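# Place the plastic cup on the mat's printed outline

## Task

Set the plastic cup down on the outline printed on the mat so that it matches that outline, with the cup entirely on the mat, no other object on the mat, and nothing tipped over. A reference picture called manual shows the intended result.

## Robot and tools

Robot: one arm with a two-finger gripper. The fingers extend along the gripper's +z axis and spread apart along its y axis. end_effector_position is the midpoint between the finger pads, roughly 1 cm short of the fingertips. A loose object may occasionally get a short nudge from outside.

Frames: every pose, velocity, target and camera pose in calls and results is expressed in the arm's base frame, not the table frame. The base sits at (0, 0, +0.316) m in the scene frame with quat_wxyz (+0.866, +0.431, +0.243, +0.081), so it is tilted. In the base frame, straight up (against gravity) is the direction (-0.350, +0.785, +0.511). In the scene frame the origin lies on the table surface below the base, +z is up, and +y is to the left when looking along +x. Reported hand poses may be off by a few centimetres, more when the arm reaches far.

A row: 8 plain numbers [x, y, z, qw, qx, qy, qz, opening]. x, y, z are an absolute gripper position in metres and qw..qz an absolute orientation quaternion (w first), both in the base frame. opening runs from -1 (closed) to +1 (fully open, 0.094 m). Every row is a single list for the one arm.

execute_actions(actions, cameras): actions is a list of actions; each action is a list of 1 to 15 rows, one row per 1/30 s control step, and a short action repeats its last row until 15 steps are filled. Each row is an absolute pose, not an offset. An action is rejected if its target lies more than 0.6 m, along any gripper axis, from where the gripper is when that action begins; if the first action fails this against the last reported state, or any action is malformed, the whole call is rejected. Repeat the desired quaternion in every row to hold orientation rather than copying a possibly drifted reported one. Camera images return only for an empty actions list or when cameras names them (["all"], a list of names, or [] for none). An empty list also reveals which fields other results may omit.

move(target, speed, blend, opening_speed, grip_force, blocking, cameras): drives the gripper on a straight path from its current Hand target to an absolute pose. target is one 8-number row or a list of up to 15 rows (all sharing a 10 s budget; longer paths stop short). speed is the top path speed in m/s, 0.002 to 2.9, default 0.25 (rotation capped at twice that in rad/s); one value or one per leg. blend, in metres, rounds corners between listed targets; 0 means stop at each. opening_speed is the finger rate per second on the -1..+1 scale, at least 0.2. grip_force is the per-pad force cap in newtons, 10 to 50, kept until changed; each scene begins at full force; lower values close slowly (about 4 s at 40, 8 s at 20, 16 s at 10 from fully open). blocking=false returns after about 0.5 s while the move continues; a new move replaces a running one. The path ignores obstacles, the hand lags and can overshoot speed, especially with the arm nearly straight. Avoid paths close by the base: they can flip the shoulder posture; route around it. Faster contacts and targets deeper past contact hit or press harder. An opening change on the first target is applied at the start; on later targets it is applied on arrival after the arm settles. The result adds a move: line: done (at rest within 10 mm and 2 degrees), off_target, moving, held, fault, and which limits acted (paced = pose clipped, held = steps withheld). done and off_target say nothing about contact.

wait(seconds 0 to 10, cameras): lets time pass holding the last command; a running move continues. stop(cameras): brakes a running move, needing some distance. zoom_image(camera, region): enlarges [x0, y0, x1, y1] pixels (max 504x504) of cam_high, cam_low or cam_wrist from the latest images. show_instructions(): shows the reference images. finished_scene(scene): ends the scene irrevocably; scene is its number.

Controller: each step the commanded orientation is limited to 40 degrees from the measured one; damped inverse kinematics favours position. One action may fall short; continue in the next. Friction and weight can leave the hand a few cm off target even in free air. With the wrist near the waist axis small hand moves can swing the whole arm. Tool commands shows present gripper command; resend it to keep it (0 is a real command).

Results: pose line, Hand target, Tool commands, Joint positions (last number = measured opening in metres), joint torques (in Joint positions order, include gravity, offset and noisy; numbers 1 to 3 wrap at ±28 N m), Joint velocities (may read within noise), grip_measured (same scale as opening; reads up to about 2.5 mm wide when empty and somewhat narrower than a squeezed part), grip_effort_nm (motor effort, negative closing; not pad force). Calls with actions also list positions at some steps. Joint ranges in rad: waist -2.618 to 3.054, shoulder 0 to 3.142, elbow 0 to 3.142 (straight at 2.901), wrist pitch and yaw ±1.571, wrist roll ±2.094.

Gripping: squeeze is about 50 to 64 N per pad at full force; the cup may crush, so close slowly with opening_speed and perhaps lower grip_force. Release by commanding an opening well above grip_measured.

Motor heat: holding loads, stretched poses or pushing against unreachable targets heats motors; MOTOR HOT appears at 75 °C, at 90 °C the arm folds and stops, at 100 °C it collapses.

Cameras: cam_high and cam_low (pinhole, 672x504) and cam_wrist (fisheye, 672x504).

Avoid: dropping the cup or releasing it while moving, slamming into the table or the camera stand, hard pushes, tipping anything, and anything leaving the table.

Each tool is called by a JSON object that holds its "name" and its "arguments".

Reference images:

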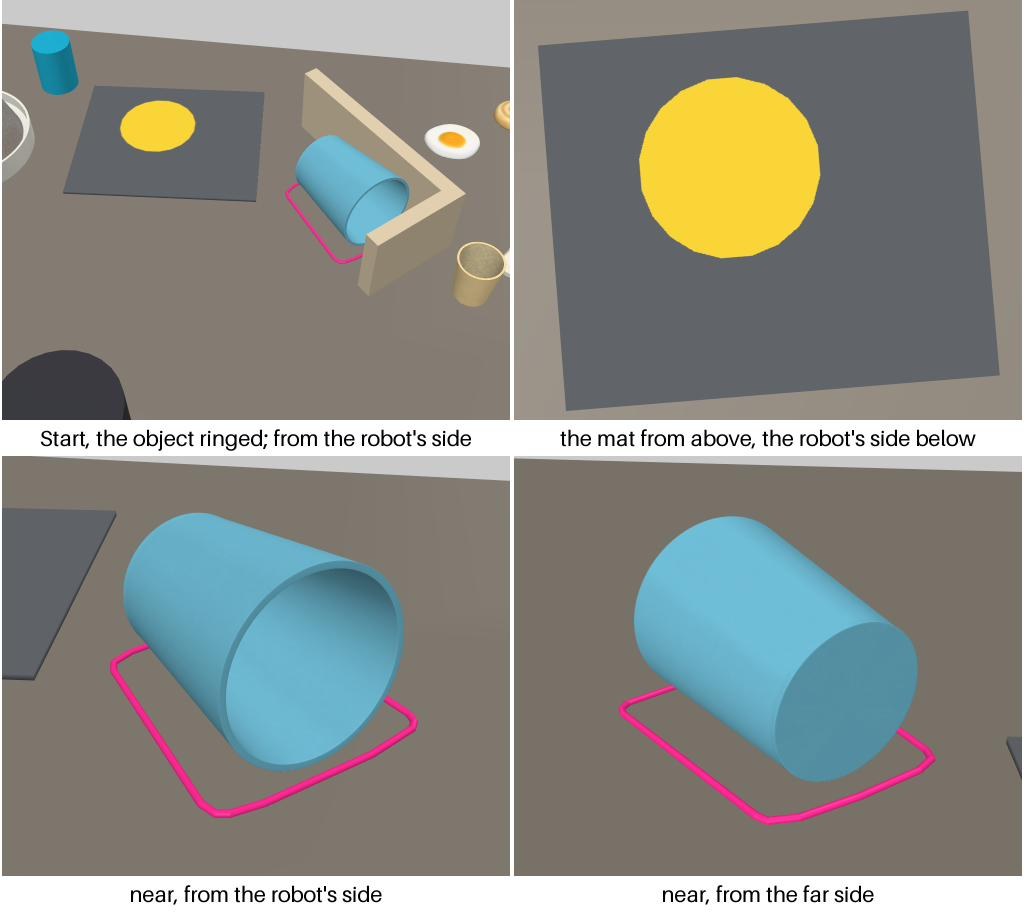

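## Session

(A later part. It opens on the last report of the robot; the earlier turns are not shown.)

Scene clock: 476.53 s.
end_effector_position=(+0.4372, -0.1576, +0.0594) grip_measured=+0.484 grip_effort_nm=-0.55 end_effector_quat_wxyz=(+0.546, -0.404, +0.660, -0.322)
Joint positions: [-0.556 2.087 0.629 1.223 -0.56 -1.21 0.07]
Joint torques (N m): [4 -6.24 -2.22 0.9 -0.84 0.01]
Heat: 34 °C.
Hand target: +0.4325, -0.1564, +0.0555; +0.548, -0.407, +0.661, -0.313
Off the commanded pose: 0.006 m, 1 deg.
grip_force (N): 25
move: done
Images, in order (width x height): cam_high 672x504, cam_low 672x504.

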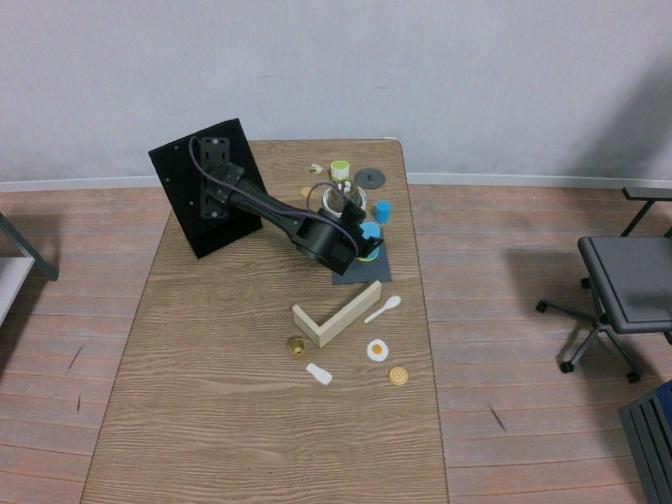

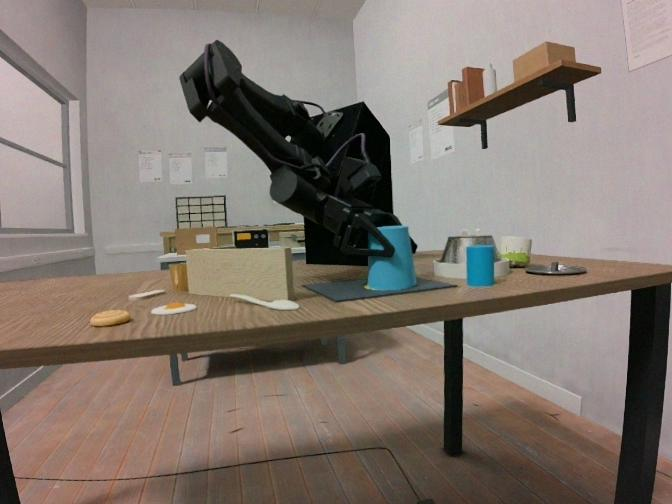

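{"name": "move", "arguments": {"target": [0.4268,-0.1579,0.0597,0.5477,-0.4069,0.6609,-0.3134,0.25], "cameras": ["cam_low","cam_high"], "speed": 0.03}}

{"name": "zoom_image", "arguments": {"camera": "cam_low", "region": [360, 230, 420, 300]}}

{"name": "zoom_image", "arguments": {"camera": "cam_high", "region": [340, 210, 400, 270]}}

Scene clock: 484.67 s.
end_effector_position=(+0.4320, -0.1582, +0.0562) grip_measured=+0.484 grip_effort_nm=-0.55 end_effector_quat_wxyz=(+0.546, -0.405, +0.662, -0.315)
Joint positions: [-0.57 2.087 0.617 1.223 -0.58 -1.21 0.07]
Joint torques (N m): [3.81 -8.49 -2.74 0.75 -0.77 -0.04]
Heat: 34 °C.
Hand target: +0.4267, -0.1583, +0.0595; +0.548, -0.406, +0.661, -0.313
Off the commanded pose: 0.006 m, 0 deg.
grip_force (N): 25
move: done
Images, in order (width x height): cam_high 672x504, cam_low 672x504.

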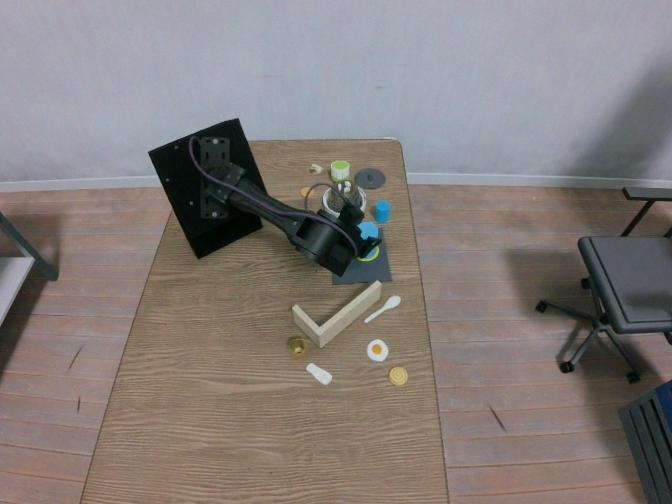

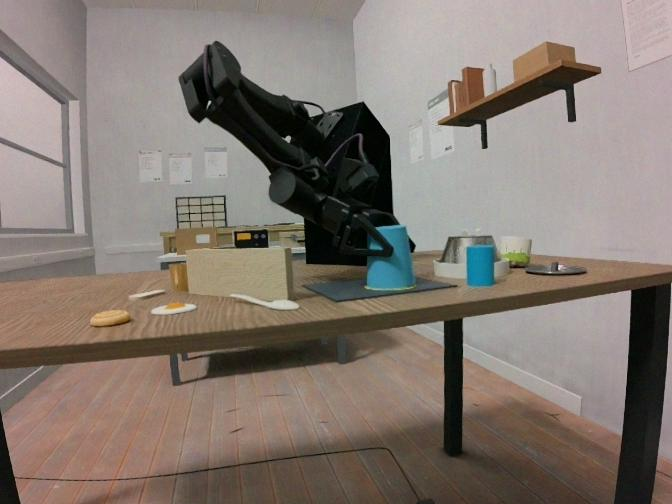

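Scaled by 7.200 from the camera's 672x504 image, which has a finer 960x720 frame.

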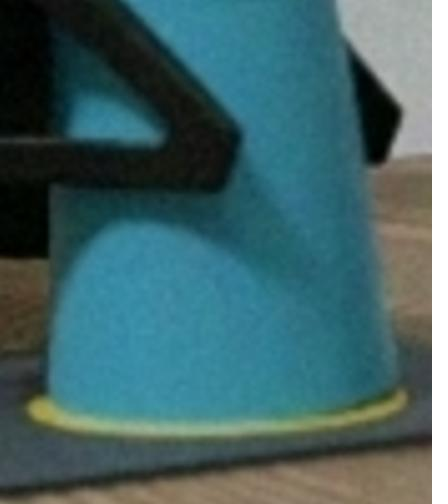

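Scaled by 8.400 from the camera's 672x504 image, which has a finer 960x720 frame.

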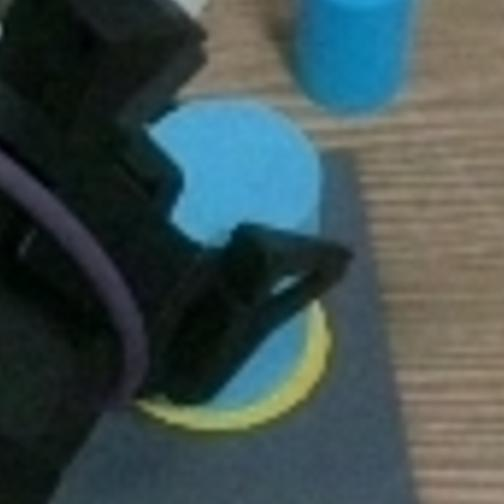

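{"name": "move", "arguments": {"target": [0.4333,-0.158,0.0644,0.5477,-0.4069,0.6609,-0.3134,0.25], "cameras": ["cam_low","cam_high"], "speed": 0.03}}

{"name": "zoom_image", "arguments": {"camera": "cam_low", "region": [360, 230, 420, 300]}}

{"name": "zoom_image", "arguments": {"camera": "cam_high", "region": [340, 210, 400, 270]}}

Scene clock: 506.00 s.
end_effector_position=(+0.4322, -0.1582, +0.0585) grip_measured=+0.484 grip_effort_nm=-0.55 end_effector_quat_wxyz=(+0.546, -0.405, +0.662, -0.316)
Joint positions: [-0.57 2.078 0.617 1.215 -0.58 -1.21 0.07]
Joint torques (N m): [4.82 -8.84 -0.9 0.53 -0.67 0.01]
Heat: 35 °C.
Hand target: +0.4334, -0.1580, +0.0650; +0.548, -0.407, +0.660, -0.314
Off the commanded pose: 0.006 m, 0 deg.
grip_force (N): 25
move: done
Images, in order (width x height): cam_high 672x504, cam_low 672x504.

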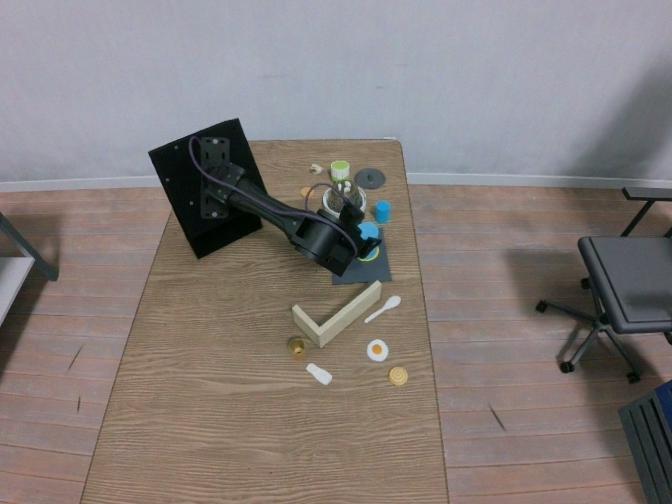

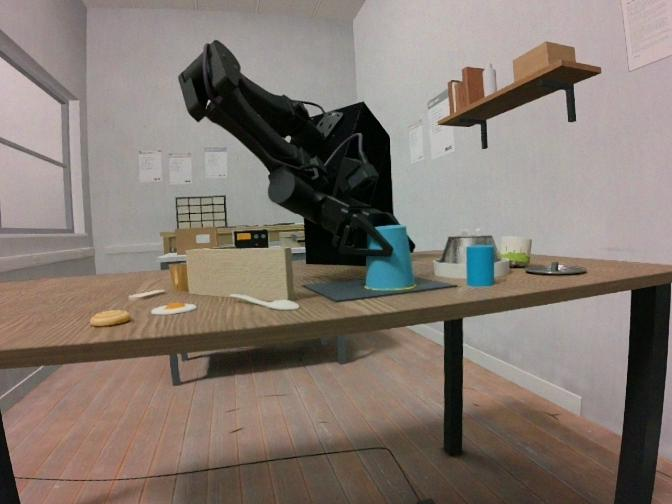

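Scaled by 7.200 from the camera's 672x504 image, which has a finer 960x720 frame.

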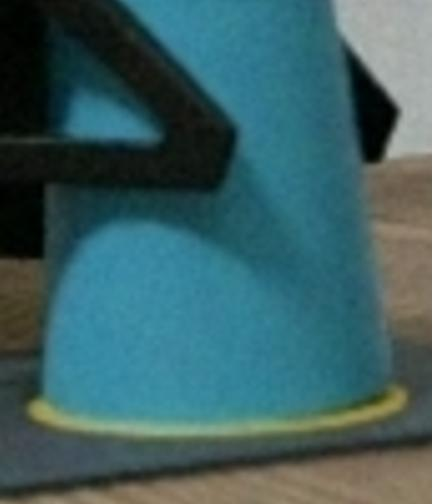

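Scaled by 8.400 from the camera's 672x504 image, which has a finer 960x720 frame.

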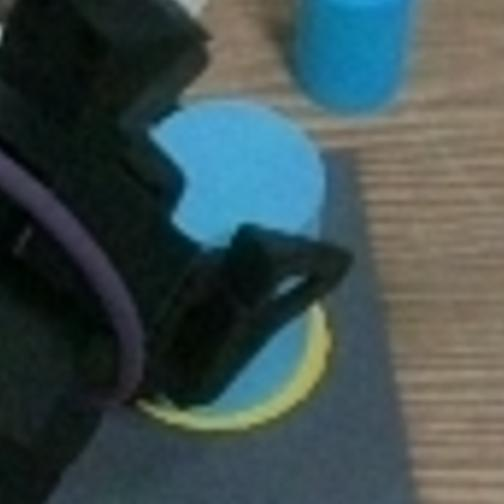

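{"name": "move", "arguments": {"target": [0.4394,-0.1576,0.0699,0.5477,-0.4069,0.6609,-0.3134,0.25], "cameras": ["cam_low","cam_high"], "speed": 0.03}}

{"name": "zoom_image", "arguments": {"camera": "cam_low", "region": [360, 230, 420, 300]}}

{"name": "zoom_image", "arguments": {"camera": "cam_high", "region": [340, 210, 400, 270]}}

Scene clock: 518.90 s.
end_effector_position=(+0.4363, -0.1609, +0.0640) grip_measured=+0.484 grip_effort_nm=-0.55 end_effector_quat_wxyz=(+0.547, -0.405, +0.661, -0.317)
Joint positions: [-0.57 2.064 0.637 1.185 -0.58 -1.21 0.07]
Joint torques (N m): [5.87 -8.87 -0.65 0.49 -0.56 0.04]
Heat: 34 °C.
Hand target: +0.4392, -0.1575, +0.0692; +0.548, -0.407, +0.661, -0.313
Off the commanded pose: 0.007 m, 0 deg.
grip_force (N): 25
move: done
Images, in order (width x height): cam_high 672x504, cam_low 672x504.

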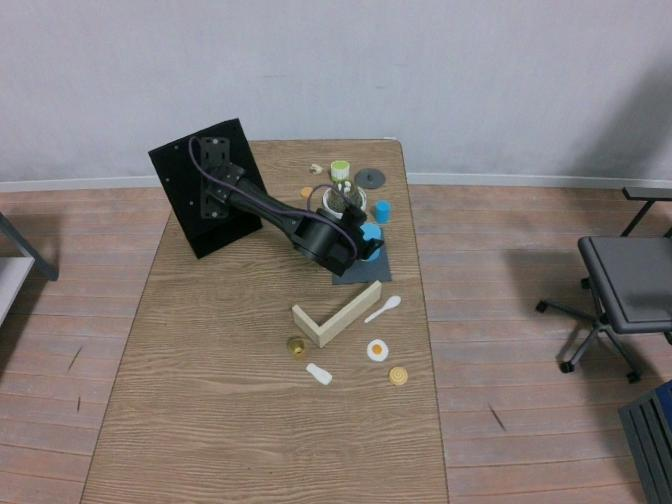

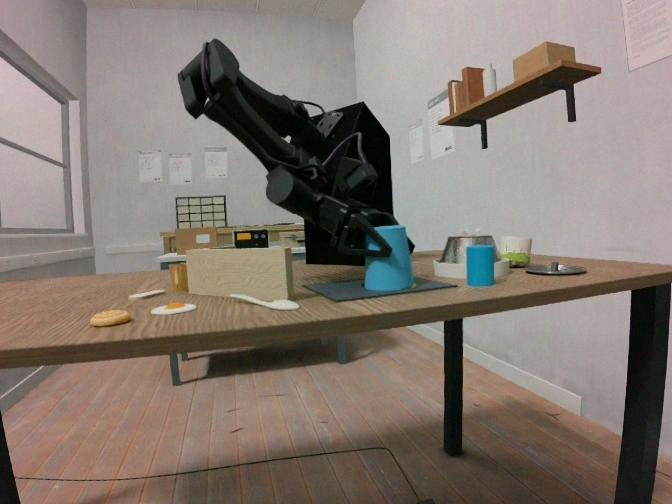

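Scaled by 7.200 from the camera's 672x504 image, which has a finer 960x720 frame.

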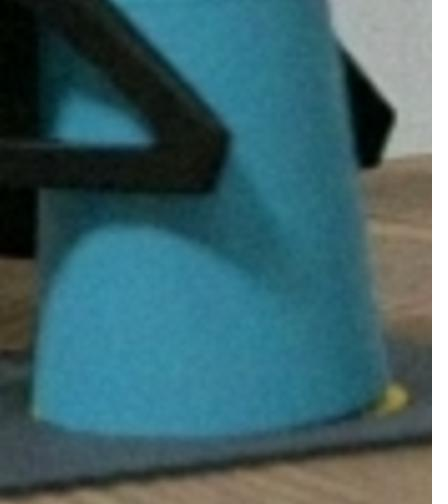

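Scaled by 8.400 from the camera's 672x504 image, which has a finer 960x720 frame.

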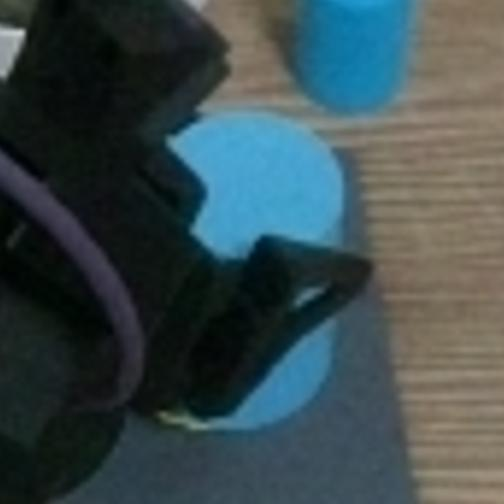

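{"name": "move", "arguments": {"target": [0.432,-0.1482,0.0602,0.5477,-0.4069,0.6609,-0.3134,0.25], "cameras": ["cam_low","cam_high"], "speed": 0.03}}

{"name": "zoom_image", "arguments": {"camera": "cam_low", "region": [360, 230, 420, 300]}}

{"name": "zoom_image", "arguments": {"camera": "cam_high", "region": [340, 210, 400, 270]}}

Scene clock: 530.73 s.
end_effector_position=(+0.4303, -0.1590, +0.0577) grip_measured=+0.484 grip_effort_nm=-0.55 end_effector_quat_wxyz=(+0.541, -0.402, +0.668, -0.314)
Joint positions: [-0.57 2.064 0.611 1.194 -0.57 -1.21 0.07]
Joint torques (N m): [7.06 -6.82 -2.43 1.07 -0.53 0.07]
Heat: 35 °C.
Hand target: +0.4320, -0.1485, +0.0601; +0.547, -0.407, +0.661, -0.313
Off the commanded pose: 0.011 m, 1 deg.
grip_force (N): 25
move: off_target
Images, in order (width x height): cam_high 672x504, cam_low 672x504.

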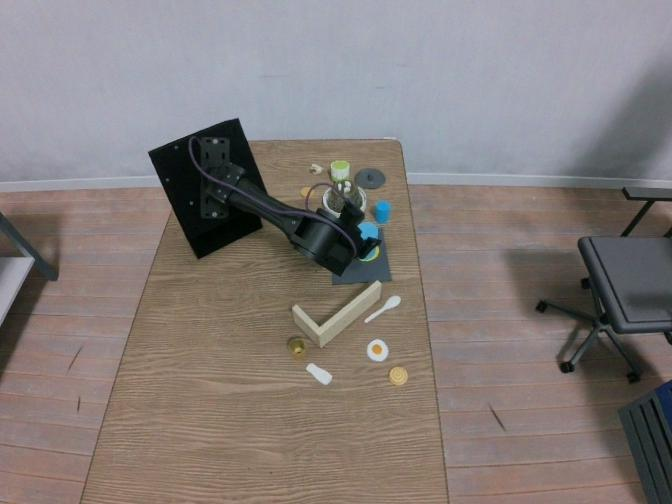

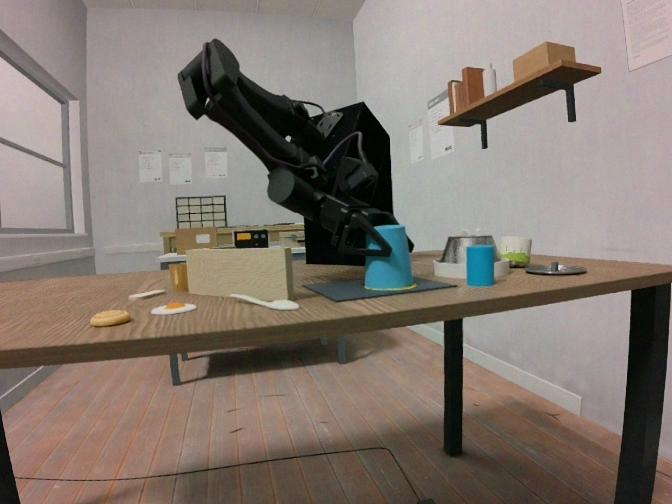

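Scaled by 7.200 from the camera's 672x504 image, which has a finer 960x720 frame.

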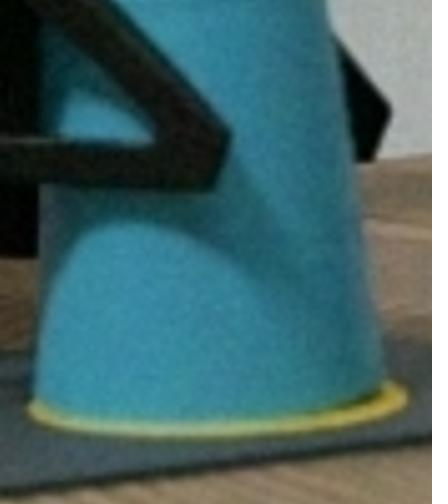

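Scaled by 8.400 from the camera's 672x504 image, which has a finer 960x720 frame.

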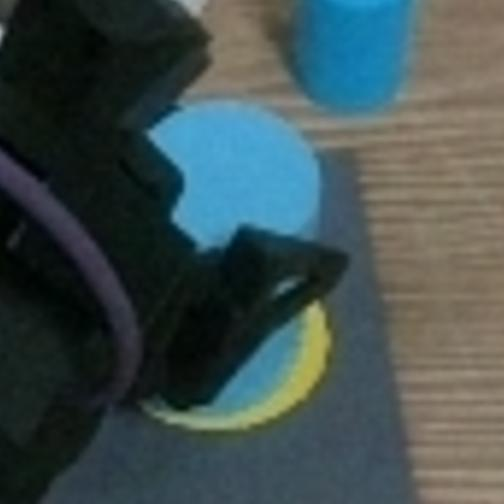

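{"name": "move", "arguments": {"target": [0.4382,-0.1489,0.0655,0.5477,-0.4069,0.6609,-0.3134,0.25], "cameras": ["cam_low","cam_high"], "speed": 0.03}}

{"name": "zoom_image", "arguments": {"camera": "cam_low", "region": [360, 230, 420, 300]}}

{"name": "zoom_image", "arguments": {"camera": "cam_high", "region": [340, 210, 400, 270]}}

Scene clock: 545.97 s.
end_effector_position=(+0.4313, -0.1583, +0.0574) grip_measured=+0.484 grip_effort_nm=-0.55 end_effector_quat_wxyz=(+0.540, -0.401, +0.669, -0.316)
Joint positions: [-0.564 2.064 0.611 1.194 -0.559 -1.21 0.07]
Joint torques (N m): [7.36 -8.02 -0.61 0.74 -0.56 0.11]
Heat: 35 °C.
Hand target: +0.4381, -0.1488, +0.0655; +0.548, -0.407, +0.661, -0.313
Off the commanded pose: 0.014 m, 1 deg.
grip_force (N): 25
move: off_target
Images, in order (width x height): cam_high 672x504, cam_low 672x504.

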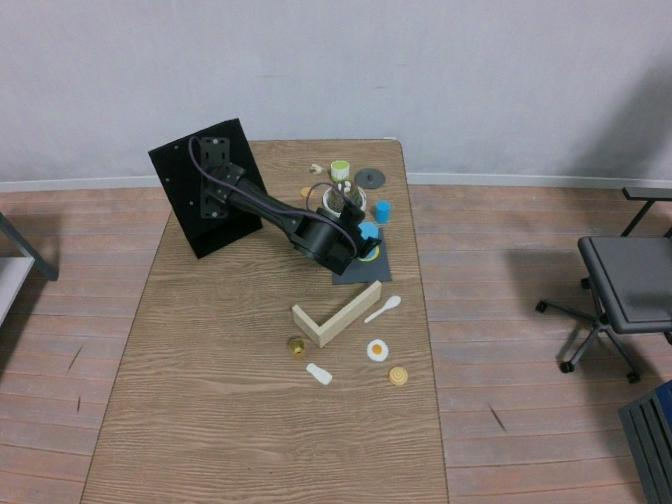

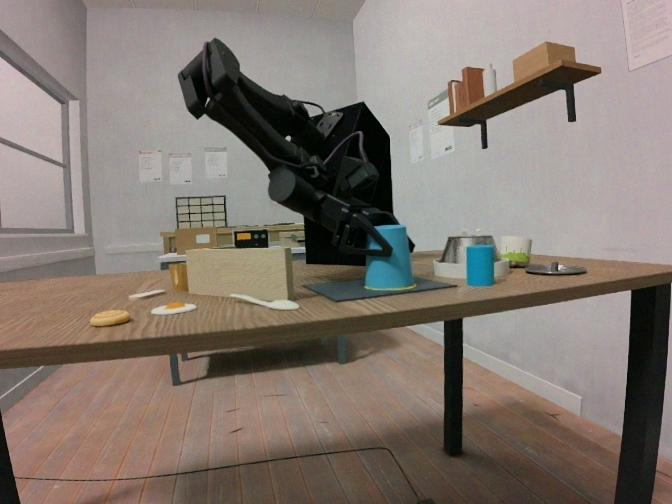

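Scaled by 7.200 from the camera's 672x504 image, which has a finer 960x720 frame.

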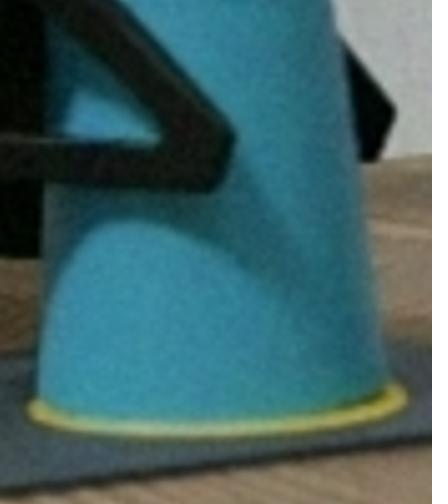

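Scaled by 8.400 from the camera's 672x504 image, which has a finer 960x720 frame.

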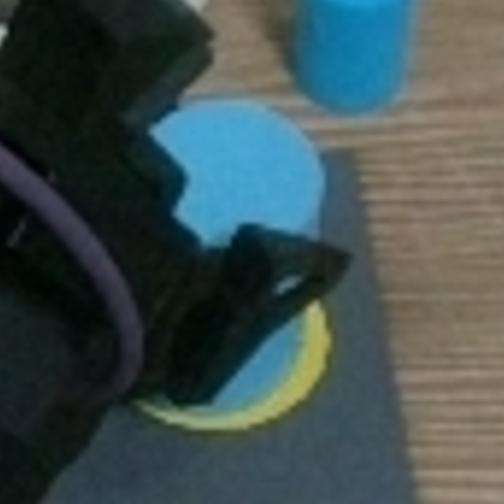

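{"name": "move", "arguments": {"target": [[0.4255,-0.131,0.0705,0.5477,-0.4069,0.6609,-0.3134,0.25],[0.4353,-0.153,0.0562,0.5477,-0.4069,0.6609,-0.3134,0.25]], "cameras": ["cam_low","cam_high"], "speed": [0.06,0.04]}}

{"name": "zoom_image", "arguments": {"camera": "cam_low", "region": [360, 230, 420, 300]}}

{"name": "zoom_image", "arguments": {"camera": "cam_high", "region": [340, 210, 400, 270]}}

Scene clock: 561.77 s.
end_effector_position=(+0.4344, -0.1568, +0.0582) grip_measured=+0.484 grip_effort_nm=-0.55 end_effector_quat_wxyz=(+0.537, -0.397, +0.671, -0.321)
Joint positions: [-0.547 2.064 0.612 1.198 -0.528 -1.204 0.07]
Joint torques (N m): [4.49 -4.7 -0.72 1.07 -1.01 -0.04]
Heat: 35 °C.
Hand target: +0.4353, -0.1527, +0.0564; +0.547, -0.407, +0.661, -0.314
Off the commanded pose: 0.004 m, 2 deg.
grip_force (N): 25
move: done
Images, in order (width x height): cam_high 672x504, cam_low 672x504.

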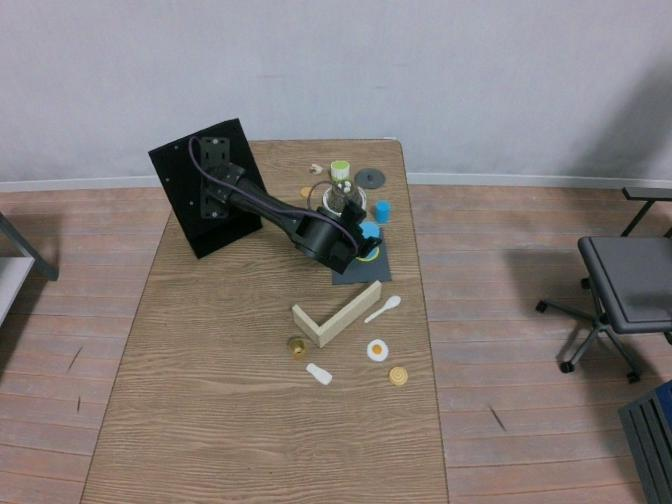

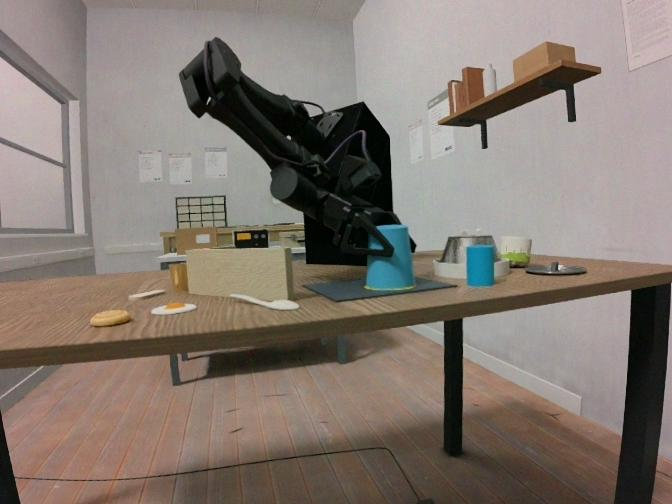

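Scaled by 7.200 from the camera's 672x504 image, which has a finer 960x720 frame.

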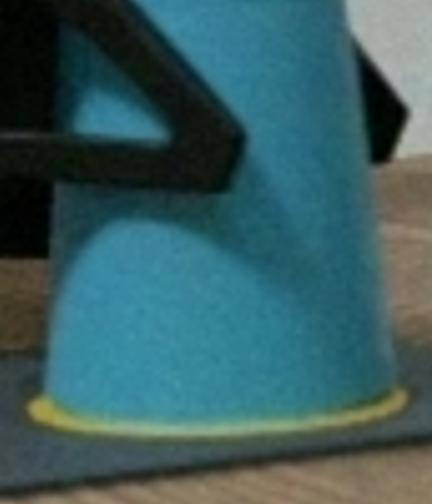

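Scaled by 8.400 from the camera's 672x504 image, which has a finer 960x720 frame.

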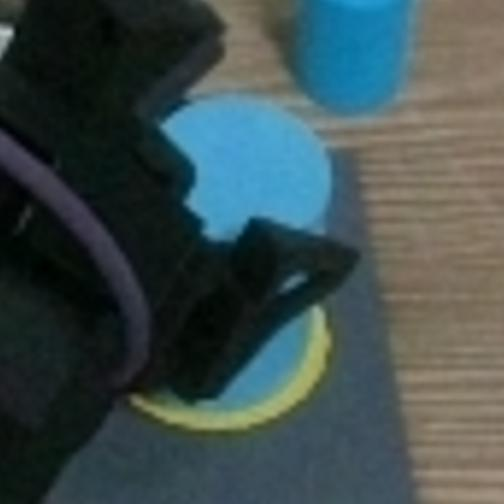

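{"name": "move", "arguments": {"target": [[0.4283,-0.132,0.0739,0.5477,-0.4069,0.6609,-0.3134,0.25],[0.4381,-0.154,0.0596,0.5477,-0.4069,0.6609,-0.3134,0.25]], "cameras": ["cam_low","cam_high"], "speed": [0.06,0.04]}}

{"name": "zoom_image", "arguments": {"camera": "cam_low", "region": [360, 230, 420, 300]}}

{"name": "zoom_image", "arguments": {"camera": "cam_high", "region": [340, 210, 400, 270]}}

Scene clock: 575.10 s.
end_effector_position=(+0.4375, -0.1596, +0.0661) grip_measured=+0.484 grip_effort_nm=-0.55 end_effector_quat_wxyz=(+0.540, -0.396, +0.666, -0.330)
Joint positions: [-0.547 2.054 0.623 1.198 -0.524 -1.202 0.07]
Joint torques (N m): [4.56 -4.82 -0.65 0.9 -1.04 -0.03]
Heat: 34 °C.
Hand target: +0.4375, -0.1542, +0.0596; +0.547, -0.406, +0.661, -0.314
Off the commanded pose: 0.009 m, 2 deg.
grip_force (N): 25
move: done
Images, in order (width x height): cam_high 672x504, cam_low 672x504.

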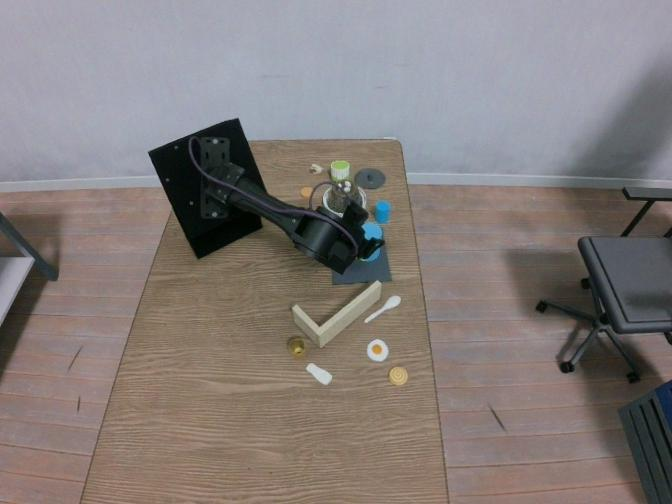

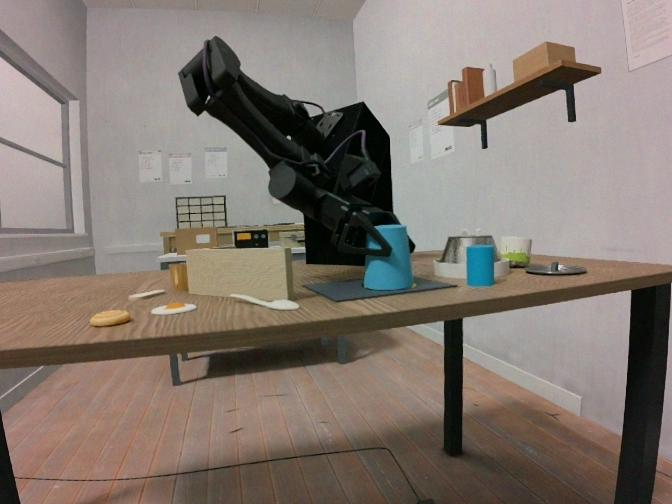

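Scaled by 7.200 from the camera's 672x504 image, which has a finer 960x720 frame.

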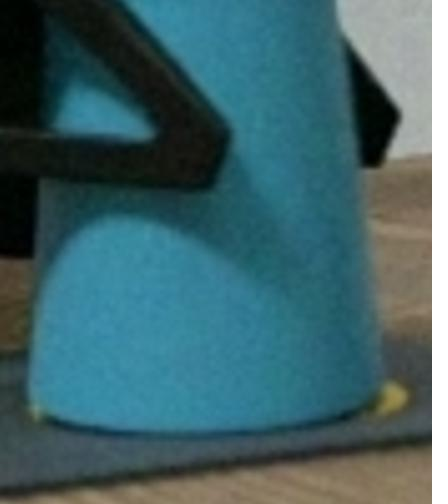

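Scaled by 8.400 from the camera's 672x504 image, which has a finer 960x720 frame.

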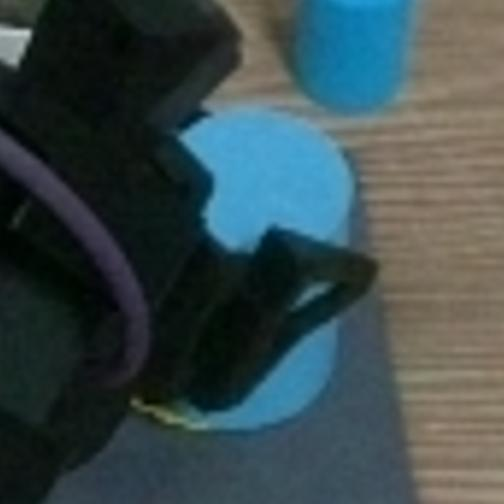

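{"name": "move", "arguments": {"target": [[0.4267,-0.1315,0.0722,0.5477,-0.4069,0.6609,-0.3134,0.25],[0.4365,-0.1535,0.058,0.5477,-0.4069,0.6609,-0.3134,0.25]], "cameras": ["cam_low","cam_high"], "speed": [0.06,0.04]}}

{"name": "zoom_image", "arguments": {"camera": "cam_low", "region": [360, 230, 420, 300]}}

{"name": "zoom_image", "arguments": {"camera": "cam_high", "region": [340, 210, 400, 270]}}

Scene clock: 586.97 s.
end_effector_position=(+0.4361, -0.1587, +0.0620) grip_measured=+0.484 grip_effort_nm=-0.55 end_effector_quat_wxyz=(+0.538, -0.396, +0.669, -0.326)
Joint positions: [-0.547 2.06 0.619 1.198 -0.524 -1.202 0.07]
Joint torques (N m): [4.56 -4.78 -0.68 0.99 -1.06 -0.04]
Heat: 34 °C.
Hand target: +0.4365, -0.1534, +0.0579; +0.547, -0.407, +0.661, -0.313
Off the commanded pose: 0.007 m, 2 deg.
grip_force (N): 25
move: done
Images, in order (width x height): cam_high 672x504, cam_low 672x504.

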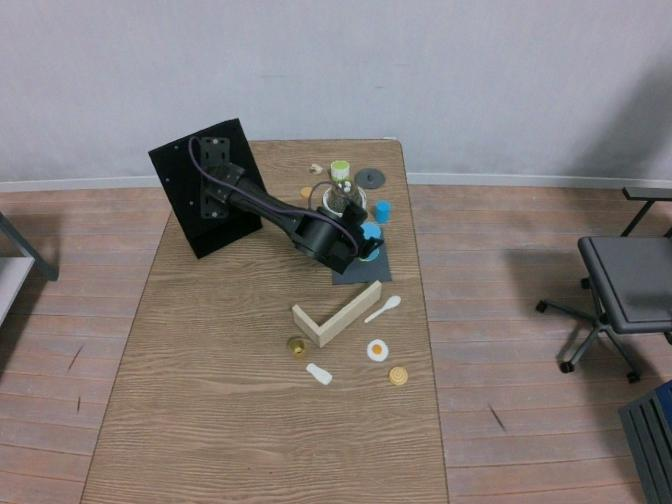

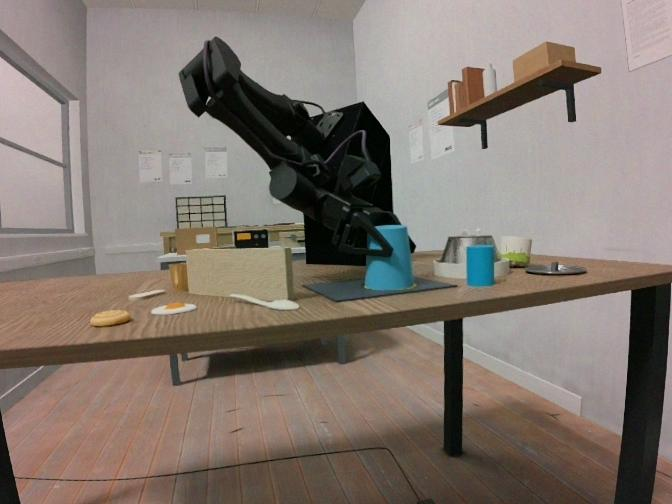

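Scaled by 7.200 from the camera's 672x504 image, which has a finer 960x720 frame.

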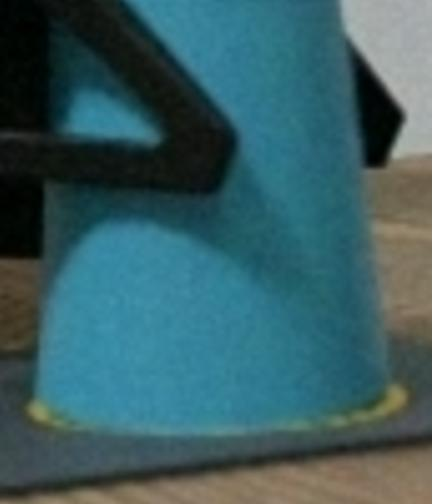

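Scaled by 8.400 from the camera's 672x504 image, which has a finer 960x720 frame.

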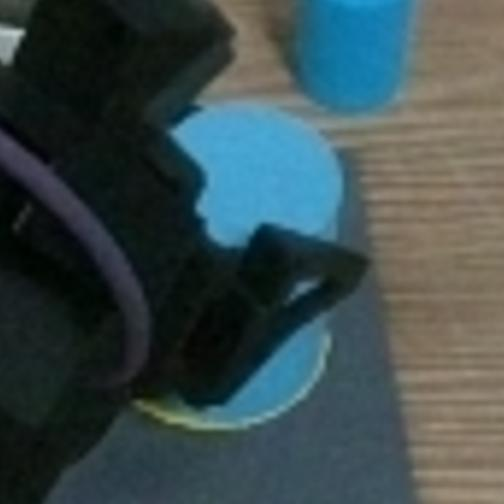

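{"name": "move", "arguments": {"target": [0.4365,-0.1535,0.058,0.5477,-0.4069,0.6609,-0.3134,1], "opening_speed": 0.4, "speed": 0.03}}

{"name": "move", "arguments": {"target": [0.32,-0.155,0.084,0.5477,-0.4069,0.6609,-0.3134,1], "cameras": ["all"], "speed": 0.1}}

{"name": "zoom_image", "arguments": {"camera": "cam_low", "region": [360, 230, 420, 300]}}

{"name": "zoom_image", "arguments": {"camera": "cam_high", "region": [340, 210, 400, 270]}}

Scene clock: 602.27 s.
end_effector_position=(+0.4362, -0.1573, +0.0621) grip_measured=+0.998 grip_effort_nm=0.11 end_effector_quat_wxyz=(+0.541, -0.397, +0.668, -0.323)
Joint positions: [-0.547 2.06 0.619 1.198 -0.531 -1.199 0.094]
Joint torques (N m): [4.53 -4.83 -0.73 0.99 -0.97 -0.04]
Heat: 34 °C.
Hand target: +0.4364, -0.1535, +0.0580; +0.548, -0.406, +0.662, -0.313
Off the commanded pose: 0.006 m, 2 deg.
grip_force (N): 25
move: done

Scene clock: 604.47 s.
end_effector_position=(+0.3247, -0.1627, +0.0851) grip_measured=+0.998 grip_effort_nm=0.10 end_effector_quat_wxyz=(+0.544, -0.396, +0.664, -0.326)
Joint positions: [-0.837 1.753 0.283 1.182 -0.814 -1.29 0.094]
Joint torques (N m): [1.52 -8.27 -3.18 0.44 -1 -0.11]
Heat: 34 °C.
Hand target: +0.3202, -0.1545, +0.0848; +0.550, -0.403, +0.661, -0.312
Off the commanded pose: 0.009 m, 2 deg.
grip_force (N): 25
move: done

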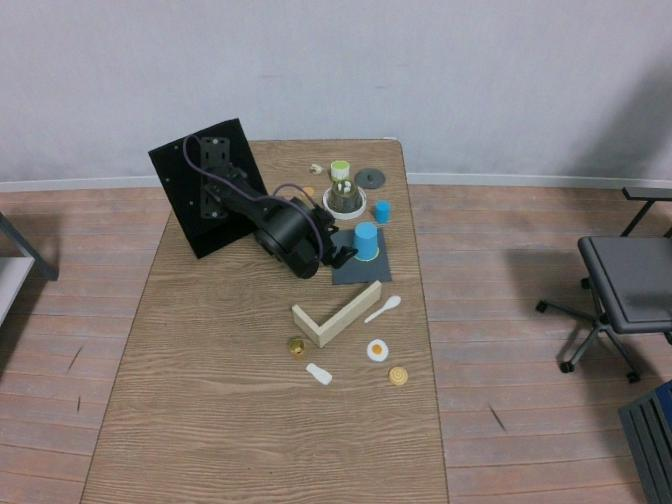

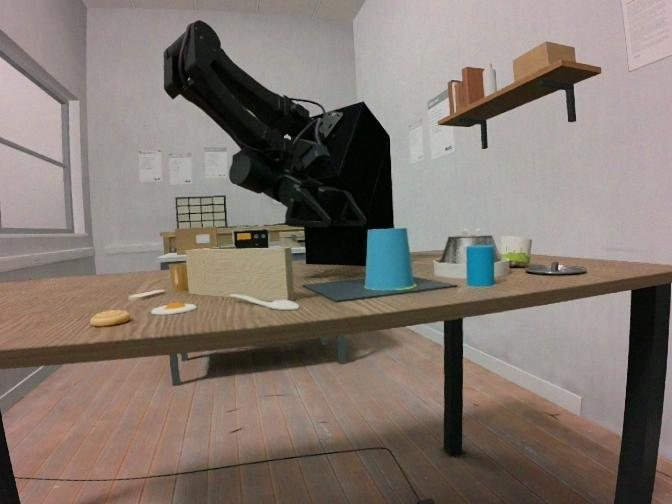

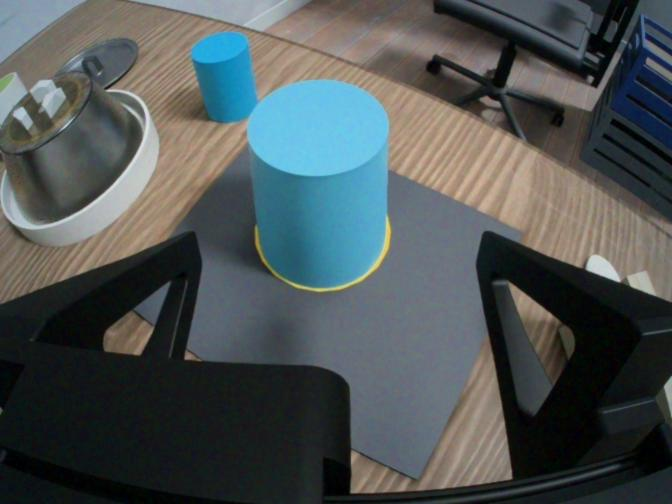

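Scaled by 7.200 from the camera's 672x504 image, which has a finer 960x720 frame.

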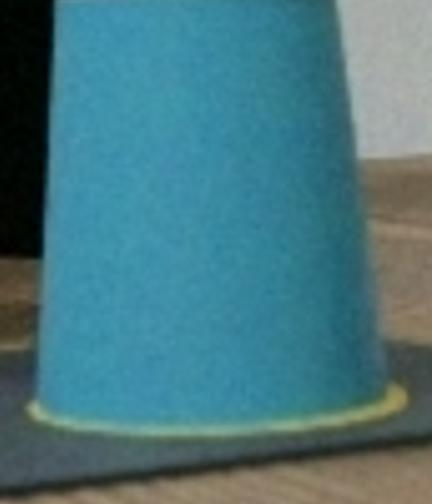

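Scaled by 8.400 from the camera's 672x504 image, which has a finer 960x720 frame.

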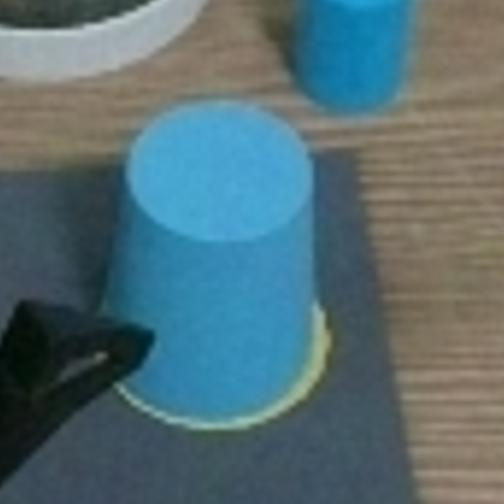

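{"name": "finished_scene", "arguments": {"scene": 1}}

The scene is finished: the task was done.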